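# Stow two batteries in chest drawers, then close them

## Task

Move the AA battery into the bottom-row drawer on the right and the nine-volt battery into the top-row drawer on the right, with right and left judged while facing the drawer fronts. Every other battery and the eraser on the table must stay on the table. An item may be released into its drawer from about rim height. A drawer pulled too far detaches from the chest. All drawers must be shut at the end.

## Robot and tools

Robot: two six-joint arms, left_arm and right_arm, each ending in the same five-finger right hand (not mirrored, so every hand axis and number means the same on both). Base positions in the scene frame: left_arm (-0.064, +0.714, +0.246) m, right_arm (+0.073, -0.458, +0.246) m. A post stands behind the arms. Scene frame: origin at table height midway between the nominal bases, +z up, +x out over the table, left_arm toward +y. Printed hand positions and orientations are in each arm's own base frame and may be off by a few cm.

Hand point: a point fixed to the palm, 0.05 m in front of it and 0.15 m out from the wrist flange. Its +z runs along the straight fingers, +y out of the palm, +x across the palm away from the thumb. Straight fingertips lie about 0.06-0.07 m past it along +z and 0.06 m behind it along -y. A bracket on the little-finger side can strike things. With fingers level the wrist can hang up to 0.13 m (palm down) or 0.25 m (palm up) below the point.

A row is 28 numbers, all in [-1, 1], always both arms: left dx, dy, dz, rx, ry, rz, then eight left hand numbers, then right dx, dy, dz, rx, ry, rz, then eight right hand numbers. The six pose numbers are an offset, not a pose: measured from that arm's Hand target as it stood when the action (or move) began, along that Hand target's own axes; 1.0 equals 0.6 m or 180 degrees; rx, ry, rz form one rotation vector. Every row of one action counts from the same start, not from the previous row. All six zero means no new request for that arm. Orientation commands are clipped to 32 degrees from the measured one per step.

The eight hand numbers are absolute targets, in order: little, ring, middle, index, thumb_bend, thumb_turn, force_limit, speed. Fingers: -1 straight/open, +1 curled. thumb_bend -1 straight, +1 fully bent; thumb_turn -1 beside the palm, +1 opposite the fingers. force_limit maps -1..+1 to about 0..10 N at the fingertip (0..15 N for the thumb motors). speed rises from near zero at -1 to full at +0.48 and above. There is no 'no change' value: to keep a hand as is, resend the eight numbers of its last executed row (before any, use hand_measured plus hand_force_limit and hand_speed). With the thumb turned in, the hand grips objects roughly 0.035-0.065 m thick; thumb tip to index pad can pinch light items. Close slowly (speed -0.94 or below) for a gentle grip.

Tools:
- execute_actions(actions, cameras): actions is a list of actions; each action is a list of up to 15 rows, one per 1/30 s step, the last row held through step 15. Images come when actions is empty or cameras names them.
- move(target, speed, blend, stop_force, zero, blocking, cameras): target is one 28-number row or a list of up to 15 rows, every offset counted from the same starting Hand targets. speed in m/s, 0.002 to 3.2 (default 0.25). blend in m for corner rounding (0 = stop at each target). stop_force in N, 4 to 120, ends an arm's path when the wrist sensor feels that much push against its travel; it needs identical hand numbers in every row and cannot go with blocking=false. zero (default true) rezeroes the sensor before the move. Paths are straight and avoid nothing; at most 10 s per move. A path bringing a wrist near its first joint axis is refused.
- wait(seconds, 0-3600), stop(cameras), zoom_image(camera, region [x0, y0, x1, y1], at most 504 px each way), show_instructions(), zero_wrist_force(arm), finished_scene(scene 1).
Cameras: cam_high and cam_low (896x504), cam_left_wrist and cam_right_wrist (616x616 fisheye).

Results: end_effector_position (m) and quat in the base frame, velocities, Hand target (the last commanded pose, the base for the next offset; the hand often rests a bit short, and the next execute_actions re-requests it), joint positions and torques, Wrist force/torque in the flange axes (contact reads as push from the surface into the arm), hand_measured, hand_stopped_by (moving, target, force, stalled, fault) and hand_load_n (a grip loss shows as load dropping near 0). A move adds a line such as done, off_target, moving, held or fault, plus limits=paced or limits=held.

Cautions: an arm stops for 10 s if contact torque hits joint limits (elbow 130, wrists 46.9, shoulders 287 N m) or outside force reaches about 150 N; the arms are stiff, so aim only slightly past a contact, approach slowly, and use stop_force. Do not let arms touch each other. Avoid dropping parts except into drawers from rim height, releasing moving parts, slams, and ramming fixed things. Don't pull a drawer out of the chest. Nothing may leave the table. Motors heat under sustained load; at 85 °C the arm brakes for 30-60 s.

Each tool is called after "Emit:" by a JSON object that holds its "method" and its "body".

Reference images:

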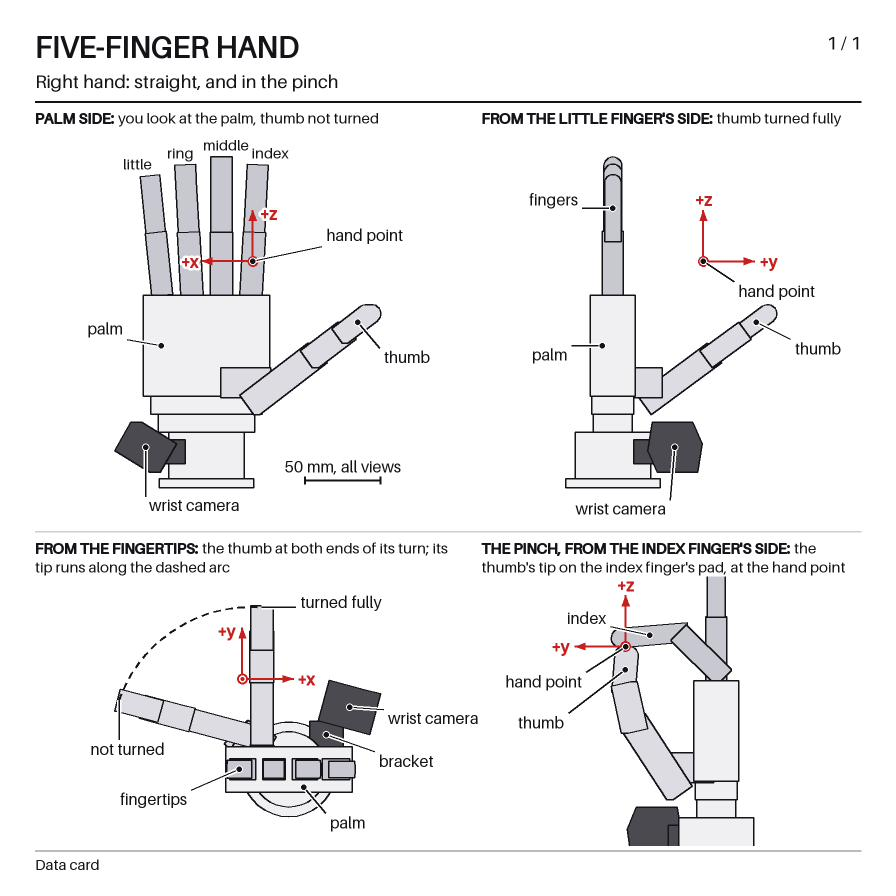

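## Session

Emit:
{"method": "execute_actions", "body": {"actions": []}}

Scene clock: 0.00 s.
left_arm: end_effector_position=(+0.7947, -0.8970, +0.0687) hand_measured=(-1.000, -1.000, -1.000, -1.000, -1.000, -1.000) hand_load_n=(+0.0, +0.0, +0.0, +0.0, +0.0, +0.0) hand_stopped_by=(target, target, target, target, target, target) hand_force_limit=0.00 hand_speed=-0.80 end_effector_quat_wxyz=(-0.025, -0.277, +0.858, -0.432) | right_arm: end_effector_position=(+0.7447, -0.2796, +0.0950) hand_measured=(-1.000, -1.000, -1.000, -1.000, -1.000, -1.000) hand_load_n=(+0.0, +0.0, +0.0, +0.0, +0.0, +0.0) hand_stopped_by=(target, target, target, target, target, target) hand_force_limit=0.00 hand_speed=-0.80 end_effector_quat_wxyz=(-0.238, +0.366, +0.665, +0.607)
Joint positions: left_arm=[-0.947 -0.47 0.608 0.57 1.856 -3.275] | right_arm=[-0.902 -0.515 1.508 1.933 0.784 -2.111]
Joint velocities: within noise
Joint torques (N m): no reading
Motor temperatures (°C): left_arm=[27 26 30 30 37 31] | right_arm=[29 25 26 30 32 33]
Wrist force (N): no reading
Wrist torque (N m): no reading
Wrist force, peak (N): no reading
Hand target: left_arm +0.7947, -0.8970, +0.0687; -0.025, -0.277, +0.858, -0.432 | right_arm +0.7447, -0.2796, +0.0950; -0.238, +0.366, +0.665, +0.607

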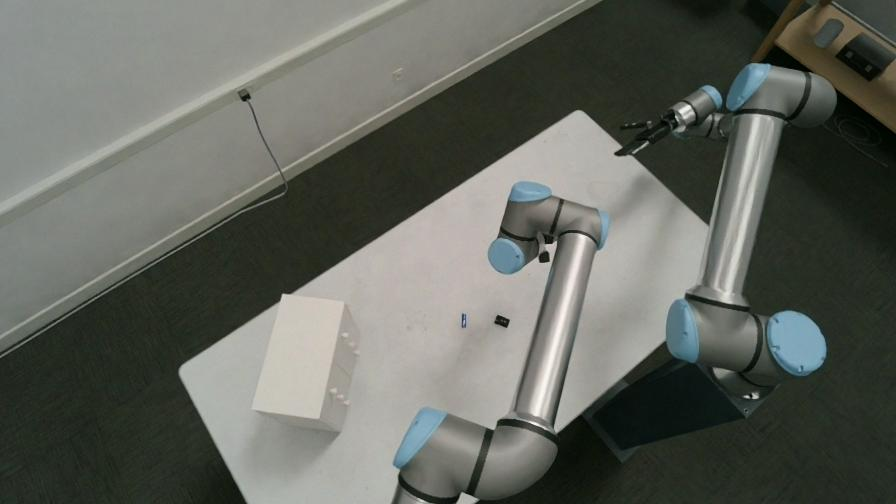

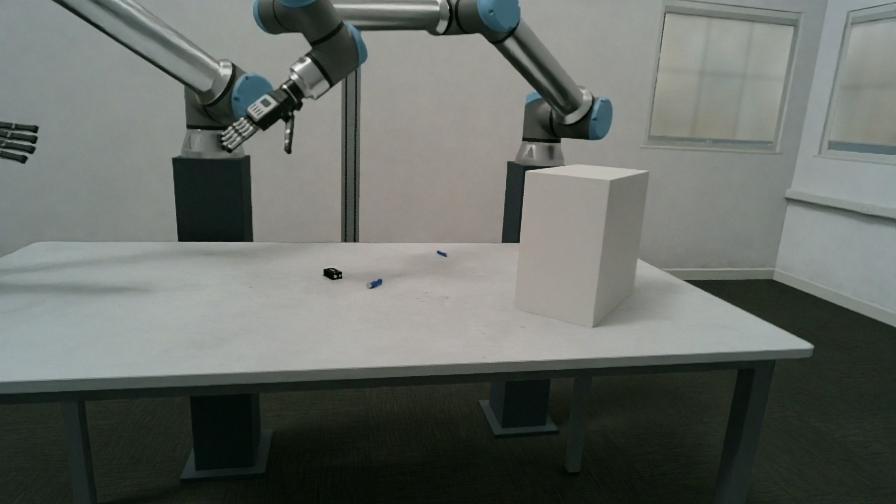

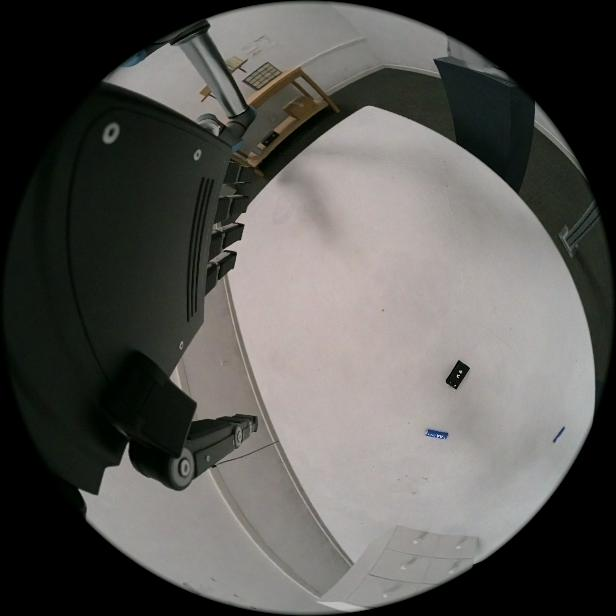

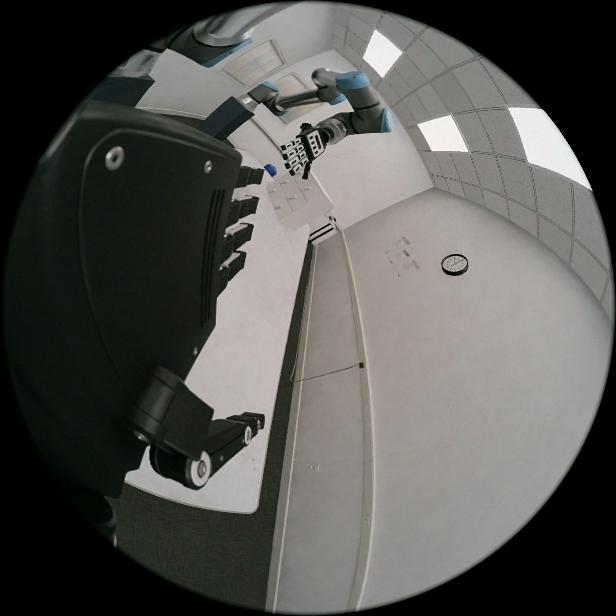

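Emit:
{"method": "zoom_image", "body": {"camera": "cam_high", "region": [180, 270, 540, 470]}}

Emit:
{"method": "zoom_image", "body": {"camera": "cam_left_wrist", "region": [300, 330, 600, 616]}}

Emit:
{"method": "zoom_image", "body": {"camera": "cam_low", "region": [280, 220, 660, 350]}}

Scaled by 1.400 from the camera's image (finer frame: 1280x720).

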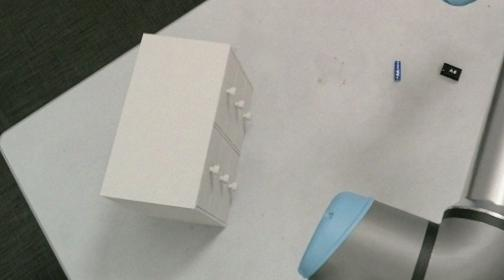

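Scaled by 1.680 from the camera's image (finer frame: 880x880).

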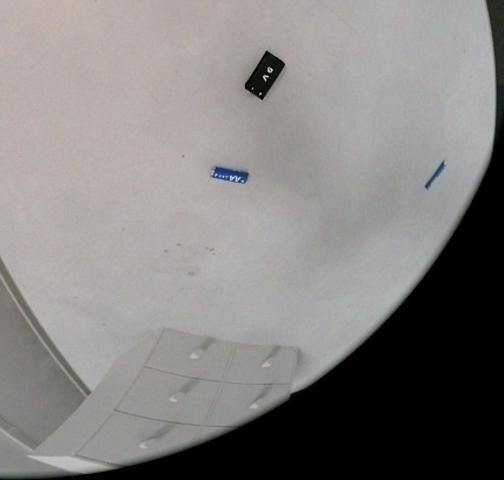

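Scaled by 1.326 from the camera's image (finer frame: 1280x720).

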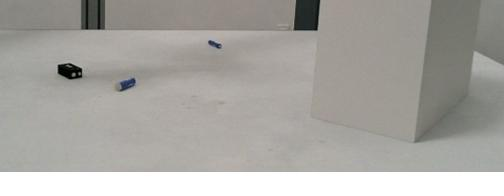

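Emit:
{"method": "move", "body": {"target": [-0.265,0.501,-0.663,0.159,-0.432,-0.165,-1,-1,-1,-1,-1,-1,0,-0.8,0,0,0,0,0,0,-1,-1,-1,-1,-1,-1,0,-0.8], "cameras": ["all"]}}

Scene clock: 24.63 s.
left_arm: end_effector_position=(+0.7012, -0.3823, +0.0535) hand_measured=(-1.000, -1.000, -1.000, -1.000, -1.000, -1.000) hand_load_n=(+0.0, +0.0, +0.0, +0.0, +0.0, +0.0) hand_stopped_by=(target, target, target, target, target, target) hand_force_limit=0.00 hand_speed=-0.80 end_effector_quat_wxyz=(-0.470, +0.671, -0.469, +0.329) | right_arm: end_effector_position=(+0.7447, -0.2796, +0.0950) hand_measured=(-1.000, -1.000, -1.000, -1.000, -1.000, -1.000) hand_load_n=(+0.0, +0.0, +0.0, +0.0, +0.0, +0.0) hand_stopped_by=(target, target, target, target, target, target) hand_force_limit=0.00 hand_speed=-0.80 end_effector_quat_wxyz=(-0.238, +0.366, +0.665, +0.607)
Joint positions: left_arm=[-1.033 -0.904 1.693 0.308 0.395 -4.206] | right_arm=[-0.902 -0.515 1.508 1.933 0.784 -2.111]
Joint torques (N m): left_arm=[18.51 -64.79 -40.85 7.63 -3.03 -3.54] | right_arm=[2.3 -99.42 -20.96 2.4 -0.43 -0.58]
Wrist force (N): left_arm=[0.0 0.2 0.4] | right_arm=[-0.2 0.1 -0.3]
Wrist torque (N m): left_arm=[-0.06 0.04 0.03] | right_arm=[0.03 0.03 -0.01]
Wrist force, peak (N): left_arm=[-0.8 0.8 1.0] | right_arm=[-0.7 0.9 -0.4]
Hand target: left_arm +0.7012, -0.3823, +0.0535; -0.470, +0.671, -0.469, +0.329 | right_arm +0.7447, -0.2796, +0.0950; -0.238, +0.366, +0.665, +0.607
Off the commanded pose: left_arm 0.000 m, 0 deg | right_arm 0.000 m, 0 deg.
move: done

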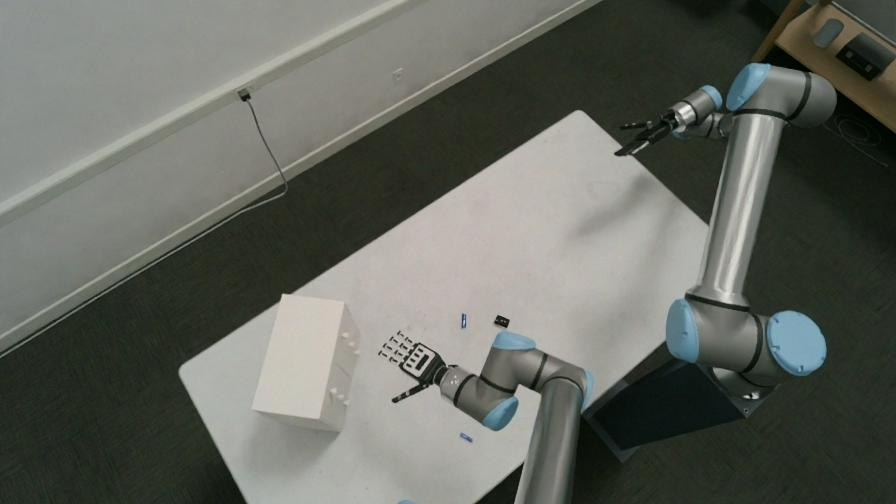

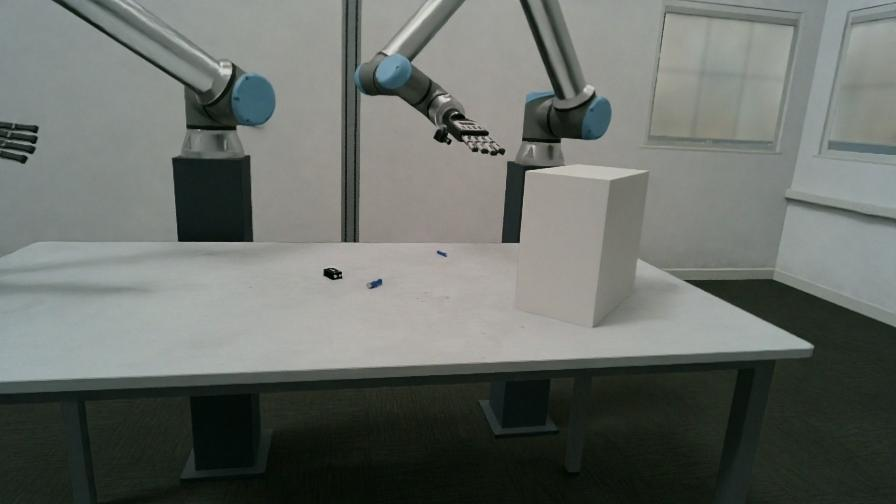

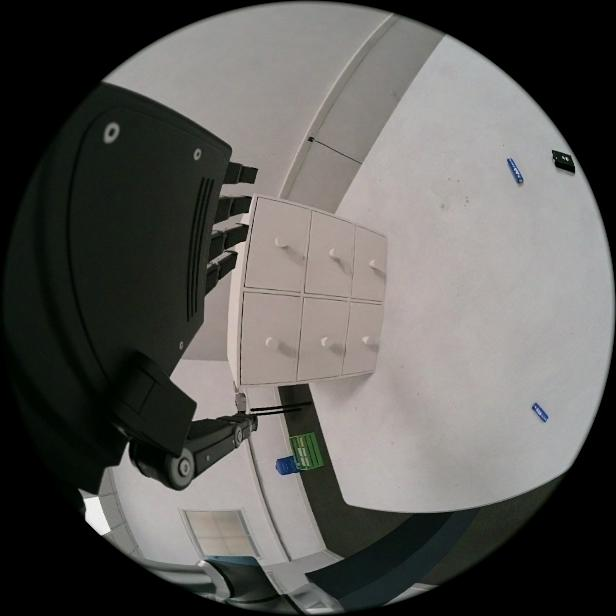

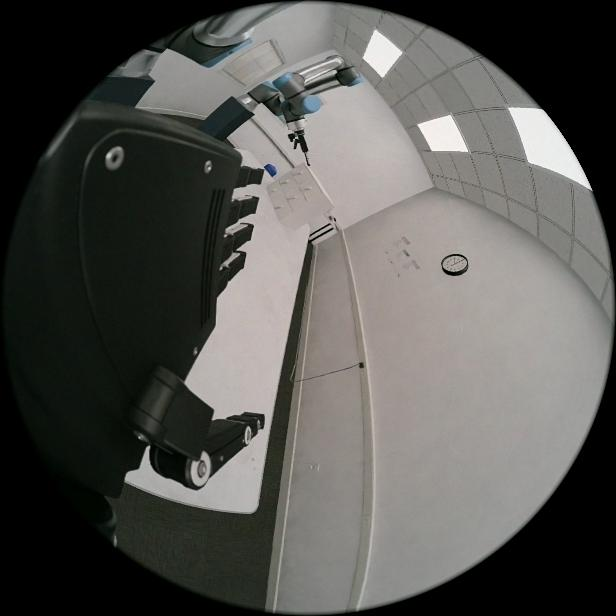

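Emit:
{"method": "zoom_image", "body": {"camera": "cam_left_wrist", "region": [220, 180, 420, 400]}}

Emit:
{"method": "zoom_image", "body": {"camera": "cam_left_wrist", "region": [430, 100, 616, 440]}}

Emit:
{"method": "zoom_image", "body": {"camera": "cam_high", "region": [240, 280, 540, 460]}}

Scaled by 2.291 from the camera's image (finer frame: 880x880).

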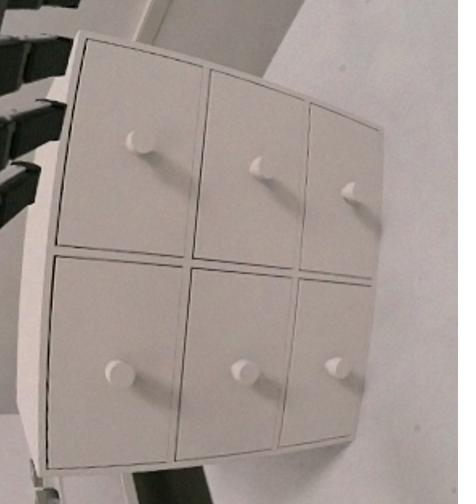

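Scaled by 1.482 from the camera's image (finer frame: 880x880).

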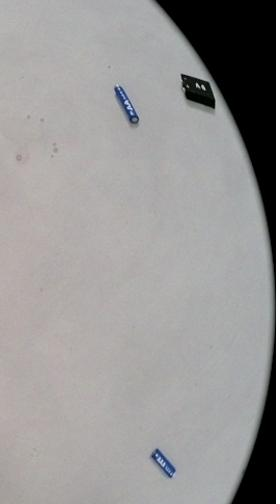

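Scaled by 1.680 from the camera's image (finer frame: 1280x720).

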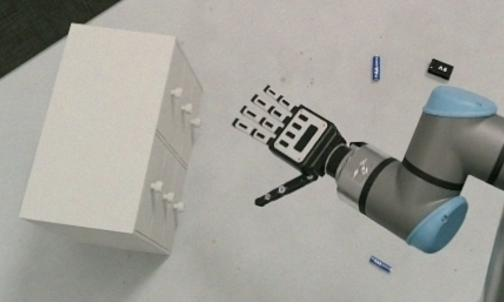

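Emit:
{"method": "zoom_image", "body": {"camera": "cam_left_wrist", "region": [160, 130, 310, 330]}}

Emit:
{"method": "zoom_image", "body": {"camera": "cam_left_wrist", "region": [120, 330, 330, 500]}}

Scaled by 2.520 from the camera's image (finer frame: 880x880).

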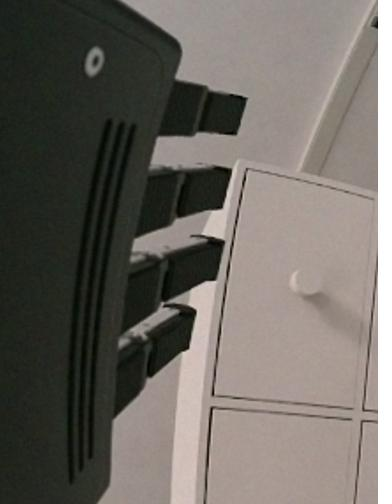

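Scaled by 2.400 from the camera's image (finer frame: 880x880).

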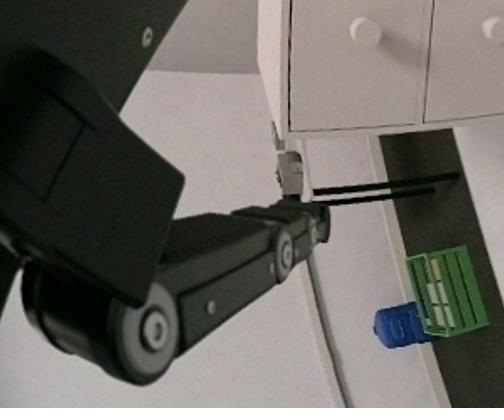

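Emit:
{"method": "zoom_image", "body": {"camera": "cam_high", "region": [310, 290, 380, 420]}}

Emit:
{"method": "zoom_image", "body": {"camera": "cam_left_wrist", "region": [260, 220, 400, 360]}}

Scaled by 3.877 from the camera's image (finer frame: 1280x720).

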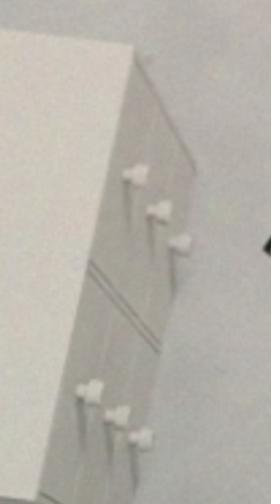

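Scaled by 3.600 from the camera's image (finer frame: 880x880).

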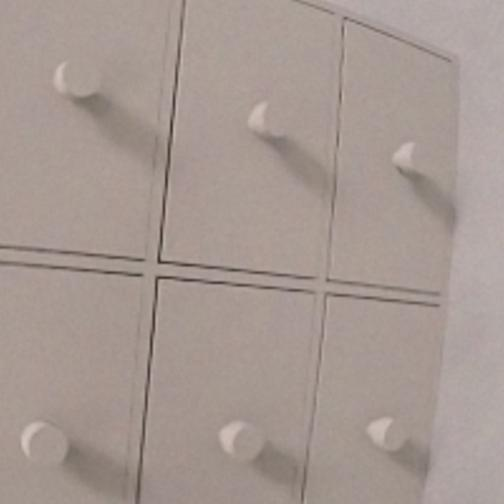

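Emit:
{"method": "move", "body": {"target": [-0.3232,-0.1225,-0.251,-0.0248,0.3338,0.1383,-1,-1,-1,-1,-1,-1,0,-0.8,0.227,0.027,0.0905,0.289,-0.347,0,-1,-1,-1,-1,-1,-1,0,-0.8], "cameras": ["cam_high","cam_left_wrist"]}}

Scene clock: 53.03 s.
left_arm: end_effector_position=(+0.5252, -0.2401, +0.1740) hand_measured=(-1.000, -1.000, -1.000, -1.000, -1.000, -1.000) hand_load_n=(+0.0, +0.0, +0.0, +0.0, +0.0, +0.0) hand_stopped_by=(target, target, target, target, target, target) hand_force_limit=0.00 hand_speed=-0.80 end_effector_quat_wxyz=(+0.206, -0.323, +0.779, -0.496) | right_arm: end_effector_position=(+0.6799, -0.1995, +0.2005) hand_measured=(-1.000, -1.000, -1.000, -1.000, -1.000, -1.000) hand_load_n=(+0.0, +0.0, +0.0, +0.0, +0.0, +0.0) hand_stopped_by=(target, target, target, target, target, target) hand_force_limit=0.00 hand_speed=-0.80 end_effector_quat_wxyz=(+0.000, +0.482, +0.876, +0.000)
Joint positions: left_arm=[-0.796 -1.716 2.346 -0.194 1.56 -3.147] | right_arm=[-0.597 -1.165 1.669 1.067 1.571 -1.161]
Joint torques (N m): left_arm=[12.76 -32.42 -49.23 3.45 2.53 2.66] | right_arm=[16.97 -85.2 -21.9 1.93 2.15 2.38]
Wrist force (N): left_arm=[0.1 -0.2 0.9] | right_arm=[1.1 0.0 -0.8]
Wrist torque (N m): left_arm=[-0.12 0.00 -0.14] | right_arm=[-0.01 -0.14 -0.06]
Wrist force, peak (N): left_arm=[0.7 -0.1 1.2] | right_arm=[2.0 0.5 -0.8]
Hand target: left_arm +0.5253, -0.2401, +0.1740; +0.206, -0.323, +0.779, -0.496 | right_arm +0.6799, -0.1995, +0.2005; +0.000, +0.482, +0.876, +0.000
Off the commanded pose: left_arm 0.000 m, 0 deg | right_arm 0.000 m, 0 deg.
move: done

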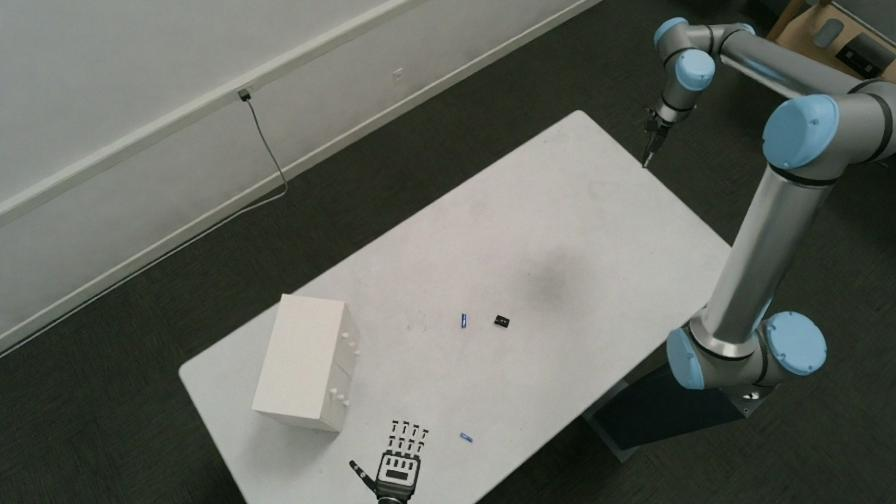

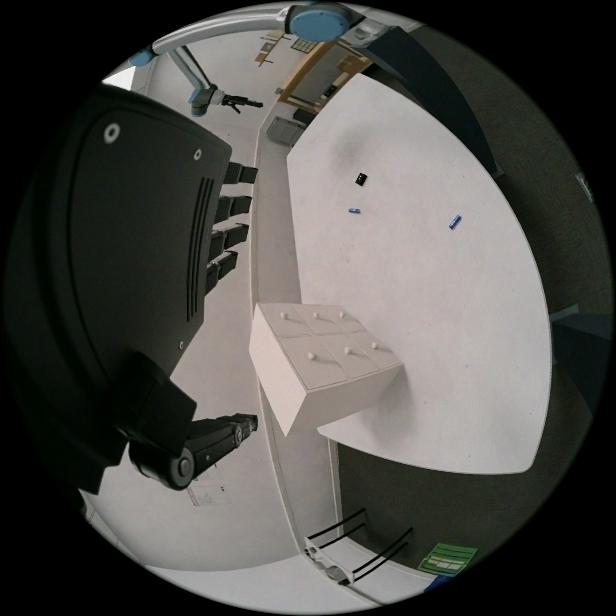

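Emit:
{"method": "move", "body": {"target": [[-0.03,-0.063,-0.062,0,0,0,-1,-1,-1,-1,-1,-1,0,-0.8,0.459,0.133,0,0,0,0.461,-1,-1,-1,-1,-1,-1,0,-0.8],[-0.059,-0.126,-0.124,0,0,0,-1,-1,-1,-1,-1,-1,0,-0.8,0.916,0.265,0,0,0,0.923,-1,-1,-1,-1,-1,-1,0,-0.8]], "blend": 0.05, "speed": 0.3, "cameras": ["cam_high","cam_right_wrist"]}}

Scene clock: 61.80 s.
left_arm: end_effector_position=(+0.5251, -0.1899, +0.2739) hand_measured=(-1.000, -1.000, -1.000, -1.000, -1.000, -1.000) hand_load_n=(+0.0, +0.0, +0.0, +0.0, +0.0, +0.0) hand_stopped_by=(target, target, target, target, target, target) hand_force_limit=0.00 hand_speed=-0.80 end_effector_quat_wxyz=(+0.206, -0.323, +0.779, -0.496) | right_arm: end_effector_position=(+0.5202, +0.3499, +0.2007) hand_measured=(-1.000, -1.000, -1.000, -1.000, -1.000, -1.000) hand_load_n=(+0.0, +0.0, +0.0, +0.0, +0.0, +0.0) hand_stopped_by=(target, target, target, target, target, target) hand_force_limit=0.00 hand_speed=-0.80 end_effector_quat_wxyz=(+0.000, +0.928, -0.373, +0.000)
Joint positions: left_arm=[-0.679 -1.848 2.243 0.043 1.666 -3.097] | right_arm=[0.313 -1.096 1.564 1.103 1.57 2.648]
Joint torques (N m): left_arm=[15.87 -26.55 -54.36 3.72 2.59 2.35] | right_arm=[16.94 -58.58 -46.32 6.39 2.15 2.56]
Wrist force (N): left_arm=[-0.1 0.2 -0.1] | right_arm=[1.2 0.5 -1.0]
Wrist torque (N m): left_arm=[-0.02 0.04 -0.14] | right_arm=[0.10 -0.10 -0.03]
Wrist force, peak (N): left_arm=[0.3 -0.2 1.1] | right_arm=[1.9 0.5 -0.9]
Hand target: left_arm +0.5251, -0.1899, +0.2739; +0.206, -0.323, +0.779, -0.496 | right_arm +0.5202, +0.3499, +0.2007; +0.000, +0.928, -0.373, +0.000
Off the commanded pose: left_arm 0.000 m, 0 deg | right_arm 0.000 m, 0 deg.
move: done

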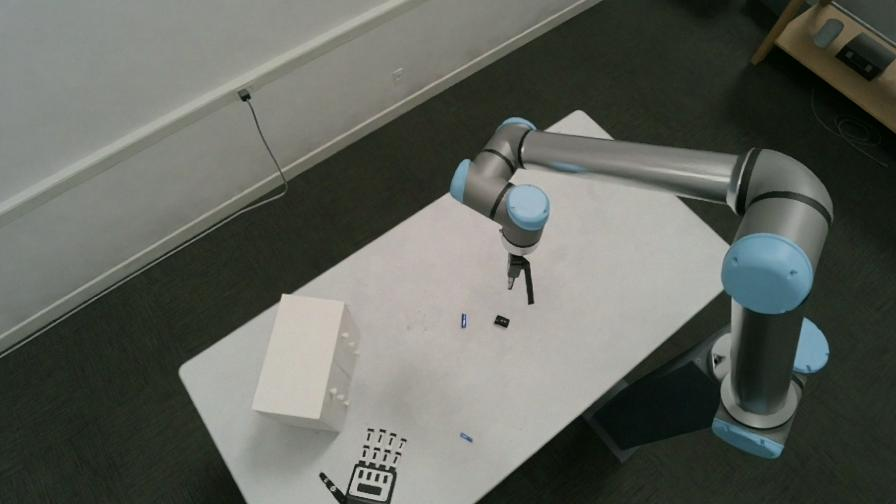

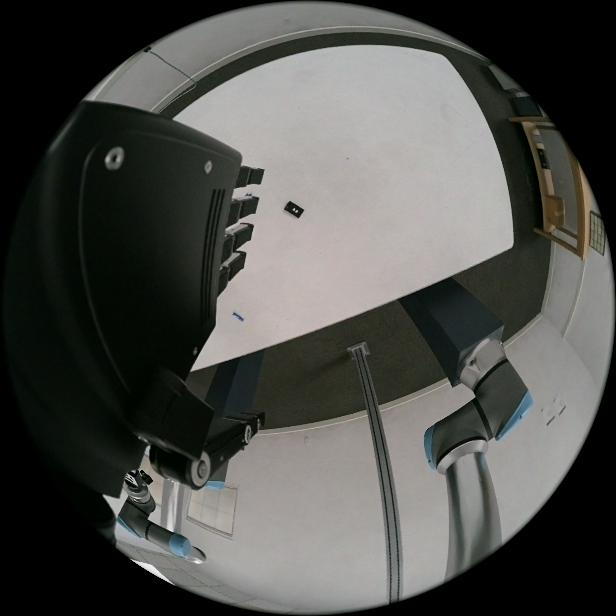

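Emit:
{"method": "move", "body": {"target": [0,0,0,0,0,0,-1,-1,-1,-1,-1,-1,0,-0.8,-0.2245,-0.535,0.493,0.5,0,0,-1,-1,-1,-1,-1,-1,0,-0.8], "speed": 0.25, "cameras": ["cam_high","cam_left_wrist","cam_right_wrist"]}}

Scene clock: 66.80 s.
left_arm: end_effector_position=(+0.5251, -0.1899, +0.2739) hand_measured=(-1.000, -1.000, -1.000, -1.000, -1.000, -1.000) hand_load_n=(+0.0, +0.0, +0.0, +0.0, +0.0, +0.0) hand_stopped_by=(target, target, target, target, target, target) hand_force_limit=0.00 hand_speed=-0.80 end_effector_quat_wxyz=(+0.206, -0.323, +0.779, -0.496) | right_arm: end_effector_position=(+0.6451, +0.6749, -0.0950) hand_measured=(-1.000, -1.000, -1.000, -1.000, -1.000, -1.000) hand_load_n=(+0.0, +0.0, +0.0, +0.0, +0.0, +0.0) hand_stopped_by=(target, target, target, target, target, target) hand_force_limit=0.00 hand_speed=-0.80 end_effector_quat_wxyz=(+0.656, -0.656, +0.264, -0.264)
Joint positions: left_arm=[-0.679 -1.848 2.243 0.043 1.666 -3.097] | right_arm=[0.498 -0.789 1.979 -1.19 1.263 3.142]
Joint torques (N m): left_arm=[14.13 -26.47 -55.57 3.55 2.57 2.46] | right_arm=[16.72 -65.16 -30.54 -3.09 2.02 2.29]
Wrist force (N): left_arm=[0.0 0.1 -0.1] | right_arm=[1.4 1.4 -1.4]
Wrist torque (N m): left_arm=[-0.04 0.03 -0.14] | right_arm=[0.39 -0.22 -0.12]
Wrist force, peak (N): left_arm=[0.1 -0.7 -0.2] | right_arm=[1.5 2.7 -1.3]
Hand target: left_arm +0.5251, -0.1899, +0.2739; +0.206, -0.323, +0.779, -0.496 | right_arm +0.6451, +0.6749, -0.0950; +0.656, -0.656, +0.264, -0.264
Off the commanded pose: left_arm 0.000 m, 0 deg | right_arm 0.000 m, 0 deg.
move: done

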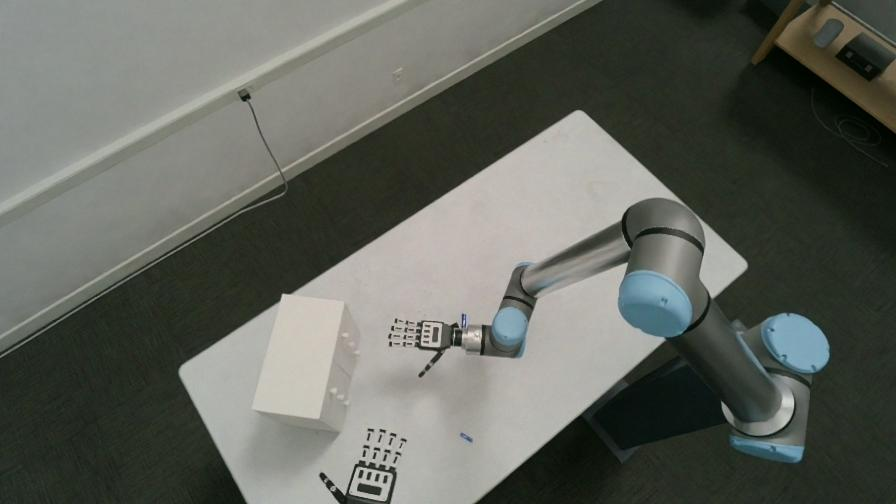

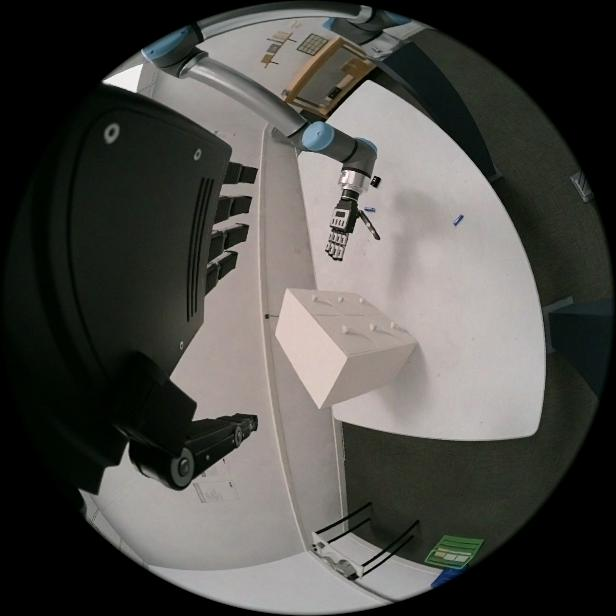

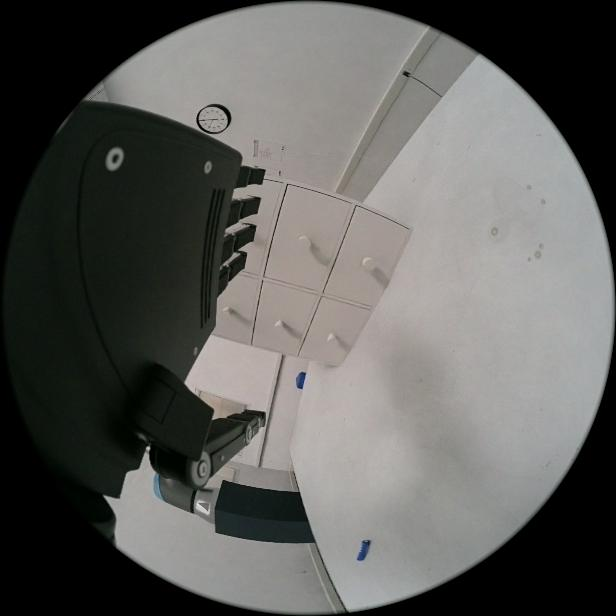

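Emit:
{"method": "zoom_image", "body": {"camera": "cam_right_wrist", "region": [220, 160, 440, 380]}}

Emit:
{"method": "zoom_image", "body": {"camera": "cam_left_wrist", "region": [260, 160, 440, 420]}}

Scaled by 2.291 from the camera's image (finer frame: 880x880).

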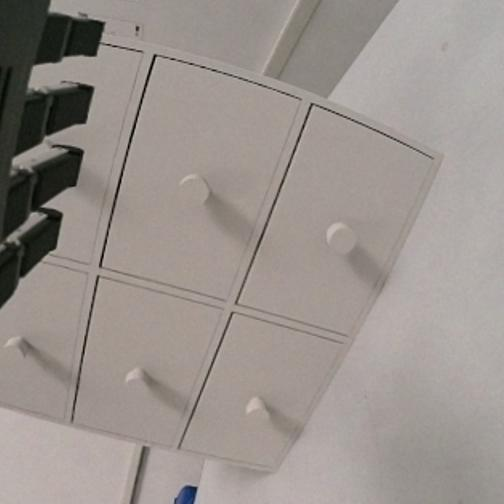

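Scaled by 1.938 from the camera's image (finer frame: 880x880).

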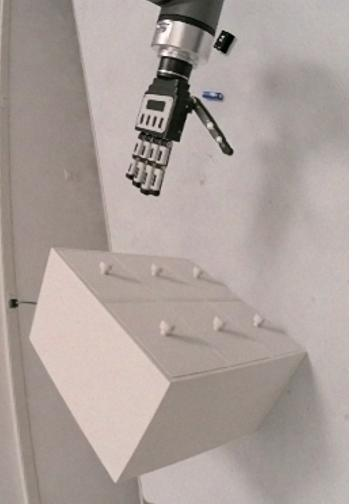

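Emit:
{"method": "move", "body": {"target": [[0,0,0,0,0,0,-1,-1,-1,-1,-1,-1,0,-0.8,0,0,0,0,0,0,0.5,0.5,0,0,-1,1,0,-0.2],[0,0,0,0,0,0,-1,-1,-1,-1,-1,-1,0,-0.8,-0.0072,0.0683,0.2107,0,0,0,0.5,0.5,0,0,-1,1,0,-0.2]], "speed": 0.1, "cameras": ["cam_left_wrist","cam_right_wrist"]}}

Scene clock: 75.30 s.
left_arm: end_effector_position=(+0.5251, -0.1899, +0.2739) hand_measured=(-1.000, -1.000, -1.000, -1.000, -1.000, -1.000) hand_load_n=(+0.0, -0.5, +0.0, +0.0, +0.0, +0.0) hand_stopped_by=(target, target, target, target, target, target) hand_force_limit=0.00 hand_speed=-0.80 end_effector_quat_wxyz=(+0.206, -0.323, +0.779, -0.496) | right_arm: end_effector_position=(+0.7295, +0.7692, -0.1360) hand_measured=(+0.500, +0.500, +0.000, +0.000, -1.000, +1.000) hand_load_n=(+0.0, +0.0, +0.0, +0.0, +0.0, +0.0) hand_stopped_by=(target, target, target, target, target, target) hand_force_limit=0.00 hand_speed=-0.20 end_effector_quat_wxyz=(+0.656, -0.656, +0.264, -0.264)
Joint positions: left_arm=[-0.679 -1.848 2.243 0.043 1.666 -3.097] | right_arm=[0.554 -0.632 1.692 -1.06 1.318 3.142]
Joint torques (N m): left_arm=[15.43 -24.91 -53.74 3.82 2.25 1.85] | right_arm=[16.32 -80.11 -34.29 0.91 2.12 0.02]
Wrist force (N): left_arm=[0.0 0.0 0.1] | right_arm=[1.2 1.3 -0.8]
Wrist torque (N m): left_arm=[-0.06 0.03 -0.14] | right_arm=[0.32 -0.23 -0.15]
Wrist force, peak (N): left_arm=[0.0 -0.4 0.5] | right_arm=[1.8 2.4 -1.9]
Hand target: left_arm +0.5251, -0.1899, +0.2739; +0.206, -0.323, +0.779, -0.496 | right_arm +0.7295, +0.7692, -0.1360; +0.656, -0.656, +0.264, -0.264
Off the commanded pose: left_arm 0.000 m, 0 deg | right_arm 0.000 m, 0 deg.
move: done

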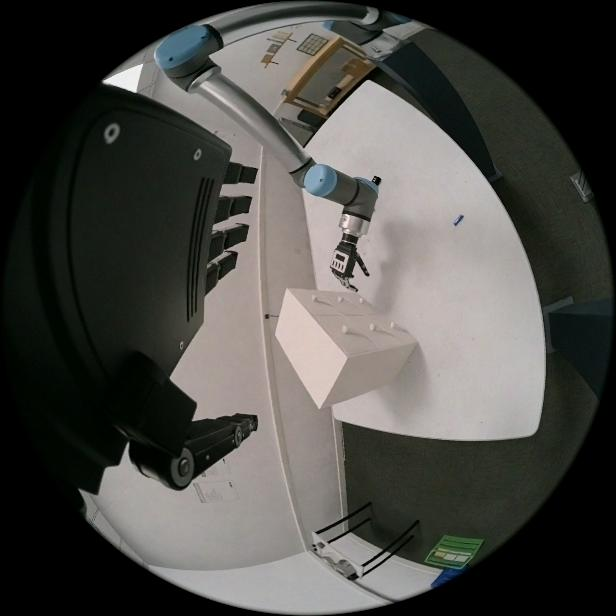

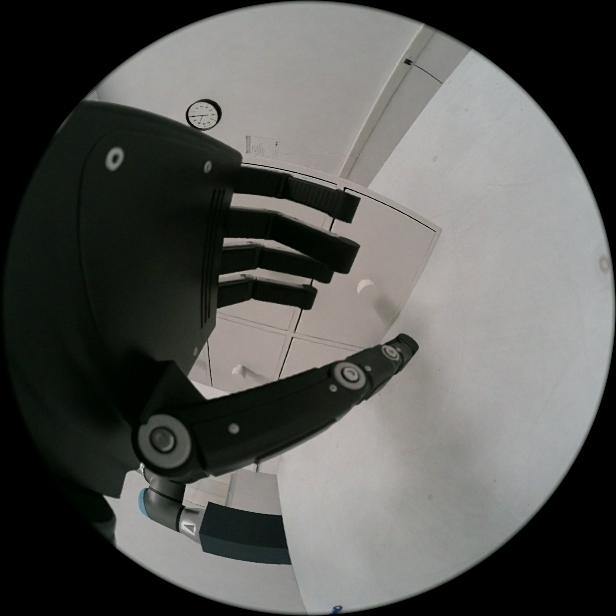

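Emit:
{"method": "zoom_image", "body": {"camera": "cam_right_wrist", "region": [200, 180, 460, 400]}}

Emit:
{"method": "zoom_image", "body": {"camera": "cam_left_wrist", "region": [290, 220, 430, 360]}}

Scaled by 1.938 from the camera's image (finer frame: 880x880).

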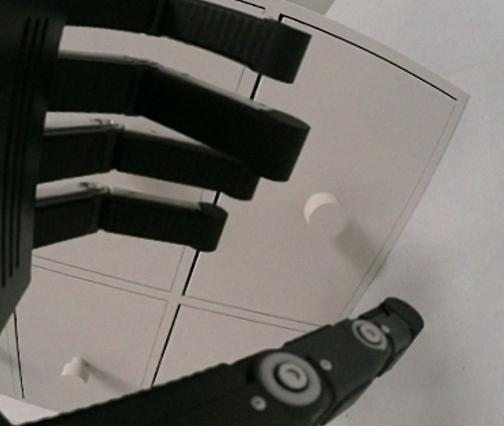

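Scaled by 3.600 from the camera's image (finer frame: 880x880).

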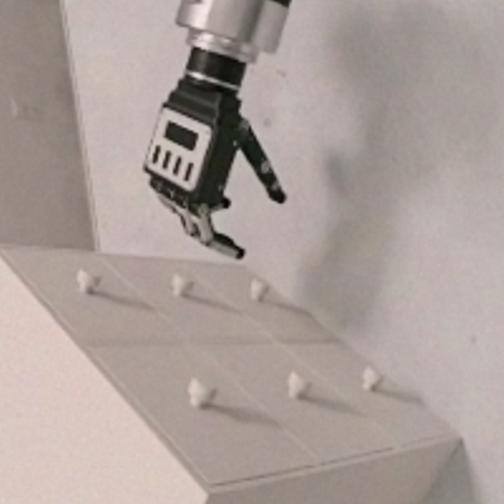

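Emit:
{"method": "move", "body": {"target": [0,0,0,0,0,0,-1,-1,-1,-1,-1,-1,0,-0.8,0.1167,0.05,0.0333,0,0,0,0.5,0.5,0,0,-1,1,0,-0.2], "speed": 0.15, "cameras": ["cam_right_wrist"]}}

Emit:
{"method": "zoom_image", "body": {"camera": "cam_right_wrist", "region": [230, 180, 430, 380]}}

Scene clock: 85.10 s.
left_arm: end_effector_position=(+0.5251, -0.1899, +0.2739) hand_measured=(-1.000, -1.000, -1.000, -1.000, -1.000, -1.000) hand_load_n=(+0.0, +0.0, -0.5, +0.0, +0.0, -0.5) hand_stopped_by=(target, target, target, target, target, target) hand_force_limit=0.00 hand_speed=-0.80 end_effector_quat_wxyz=(+0.206, -0.323, +0.779, -0.496) | right_arm: end_effector_position=(+0.7938, +0.7352, -0.1660) hand_measured=(+0.500, +0.500, +0.000, +0.000, -1.000, +1.000) hand_load_n=(+0.0, +0.0, +0.0, +0.0, +0.0, +0.0) hand_stopped_by=(target, target, target, target, target, target) hand_force_limit=0.00 hand_speed=-0.20 end_effector_quat_wxyz=(+0.656, -0.656, +0.264, -0.264)
Joint positions: left_arm=[-0.679 -1.848 2.243 0.043 1.666 -3.097] | right_arm=[0.476 -0.568 1.621 -1.052 1.24 3.142]
Joint torques (N m): left_arm=[13.85 -25.68 -55.11 3.29 2.67 1.57] | right_arm=[-10.33 -81.82 -33.27 0.9 -2.45 -1.12]
Wrist force (N): left_arm=[0.1 -0.2 0.0] | right_arm=[1.5 1.0 -0.9]
Wrist torque (N m): left_arm=[-0.08 0.02 -0.14] | right_arm=[0.28 -0.28 -0.13]
Wrist force, peak (N): left_arm=[0.4 -0.4 -0.1] | right_arm=[2.9 1.8 -0.7]
Hand target: left_arm +0.5251, -0.1899, +0.2739; +0.206, -0.323, +0.779, -0.496 | right_arm +0.7938, +0.7351, -0.1660; +0.656, -0.656, +0.264, -0.264
Off the commanded pose: left_arm 0.000 m, 0 deg | right_arm 0.000 m, 0 deg.
move: done

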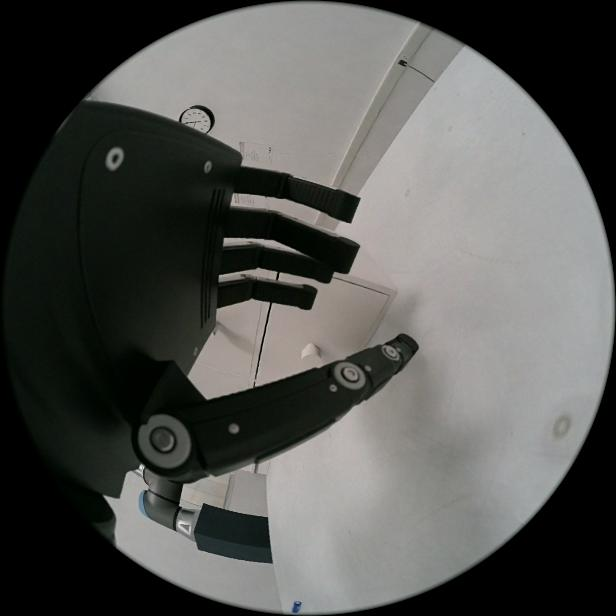

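Scaled by 2.520 from the camera's image (finer frame: 880x880).

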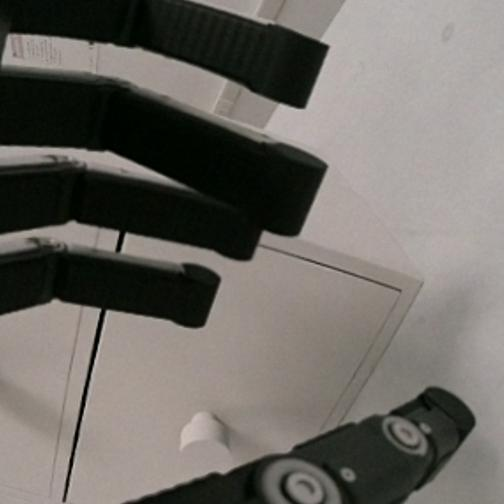

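Emit:
{"method": "zoom_image", "body": {"camera": "cam_right_wrist", "region": [280, 320, 350, 380]}}

Scaled by 7.200 from the camera's image (finer frame: 880x880).

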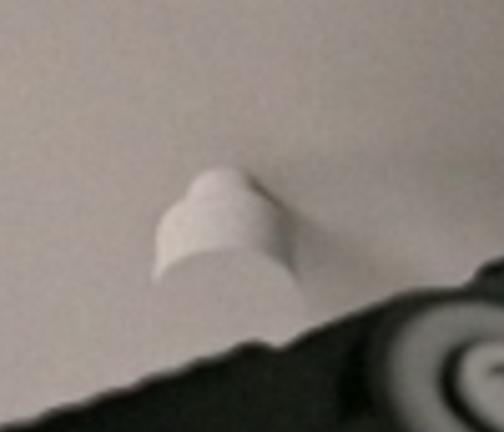

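Emit:
{"method": "move", "body": {"target": [0.1003,0.046,0.587,-0.356,0.2125,0.4559,0.8,0.8,-0.4,-0.4,-0.1,1,-0.4,-0.2,0.15,-0.267,-0.667,0,0,0,0.5,0.5,0,0,-1,1,0,-0.2], "speed": 0.25, "cameras": ["cam_high","cam_left_wrist","cam_right_wrist"]}}

Scene clock: 104.97 s.
left_arm: end_effector_position=(+0.7003, -0.4498, +0.1002) hand_measured=(+0.800, +0.800, -0.400, -0.400, -0.100, +1.000) hand_load_n=(+0.0, +0.0, +0.0, +0.0, +0.0, +0.0) hand_stopped_by=(target, target, target, target, target, target) hand_force_limit=-0.40 hand_speed=-0.20 end_effector_quat_wxyz=(+0.044, +0.334, +0.933, +0.123) | right_arm: end_effector_position=(+0.5819, +0.3840, -0.0059) hand_measured=(+0.500, +0.500, +0.000, +0.000, -1.000, +1.000) hand_load_n=(+0.0, +0.0, +0.0, +0.0, +0.0, +0.0) hand_stopped_by=(target, target, target, target, target, target) hand_force_limit=0.00 hand_speed=-0.20 end_effector_quat_wxyz=(+0.656, -0.656, +0.264, -0.264)
Joint positions: left_arm=[-0.946 -0.836 1.391 1.084 1.318 -1.837] | right_arm=[-0.01 -1.104 2.424 -1.32 0.754 3.142]
Joint torques (N m): left_arm=[-16.38 -72.56 -46.17 7.89 -1.59 2.49] | right_arm=[-8.04 -66.96 -0.96 -3.02 -2.15 0.91]
Wrist force (N): left_arm=[-0.5 0.9 -0.5] | right_arm=[1.4 0.8 -1.2]
Wrist torque (N m): left_arm=[0.28 0.15 0.01] | right_arm=[0.19 -0.29 -0.12]
Wrist force, peak (N): left_arm=[-1.0 1.0 -0.7] | right_arm=[2.0 1.9 -1.3]
Hand target: left_arm +0.7003, -0.4498, +0.1002; +0.044, +0.334, +0.933, +0.123 | right_arm +0.5818, +0.3840, -0.0058; +0.656, -0.656, +0.264, -0.264
Off the commanded pose: left_arm 0.000 m, 0 deg | right_arm 0.000 m, 0 deg.
move: done

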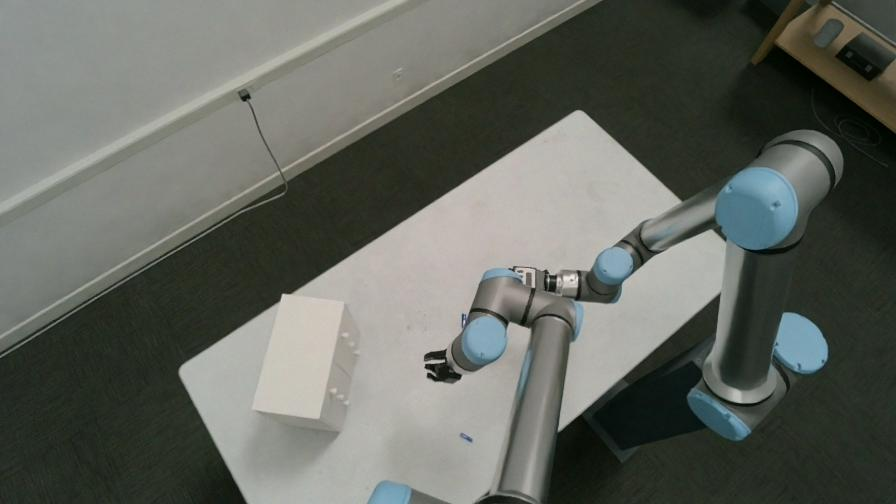

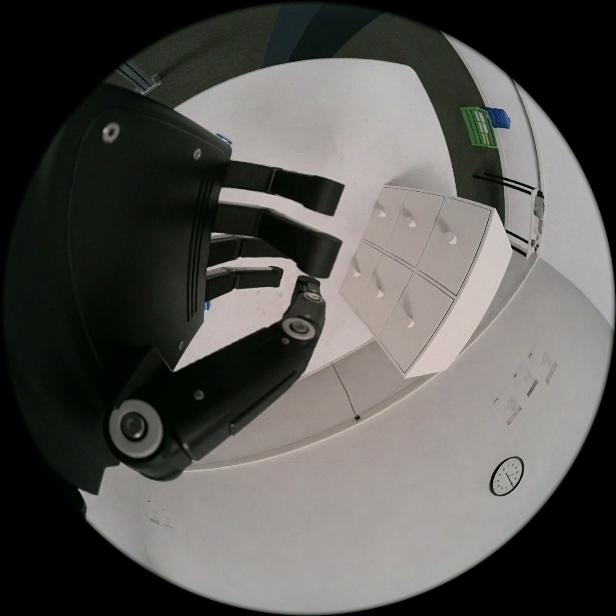

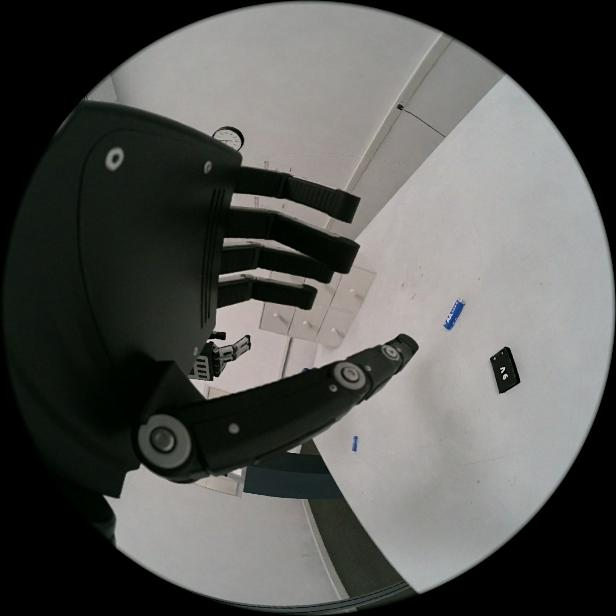

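Emit:
{"method": "zoom_image", "body": {"camera": "cam_left_wrist", "region": [320, 170, 520, 390]}}

Emit:
{"method": "zoom_image", "body": {"camera": "cam_right_wrist", "region": [420, 270, 560, 410]}}

Scaled by 2.291 from the camera's image (finer frame: 880x880).

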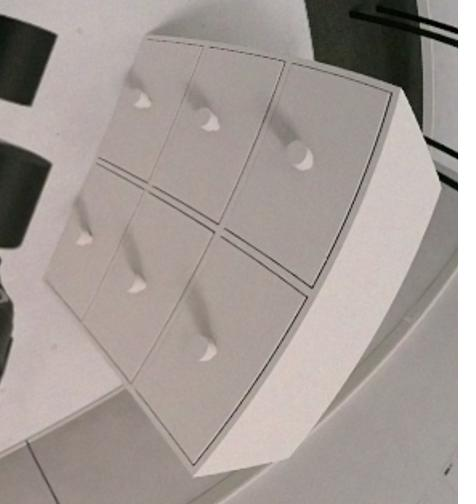

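Scaled by 3.600 from the camera's image (finer frame: 880x880).

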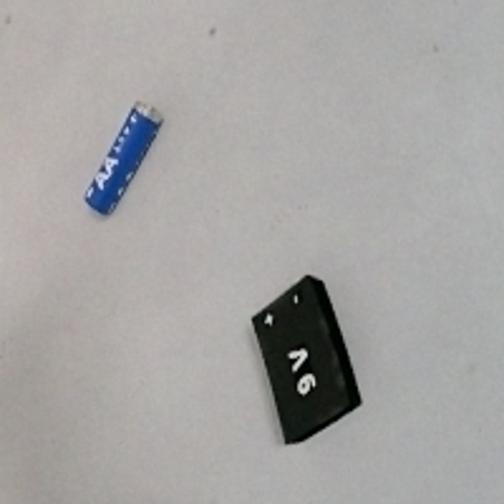

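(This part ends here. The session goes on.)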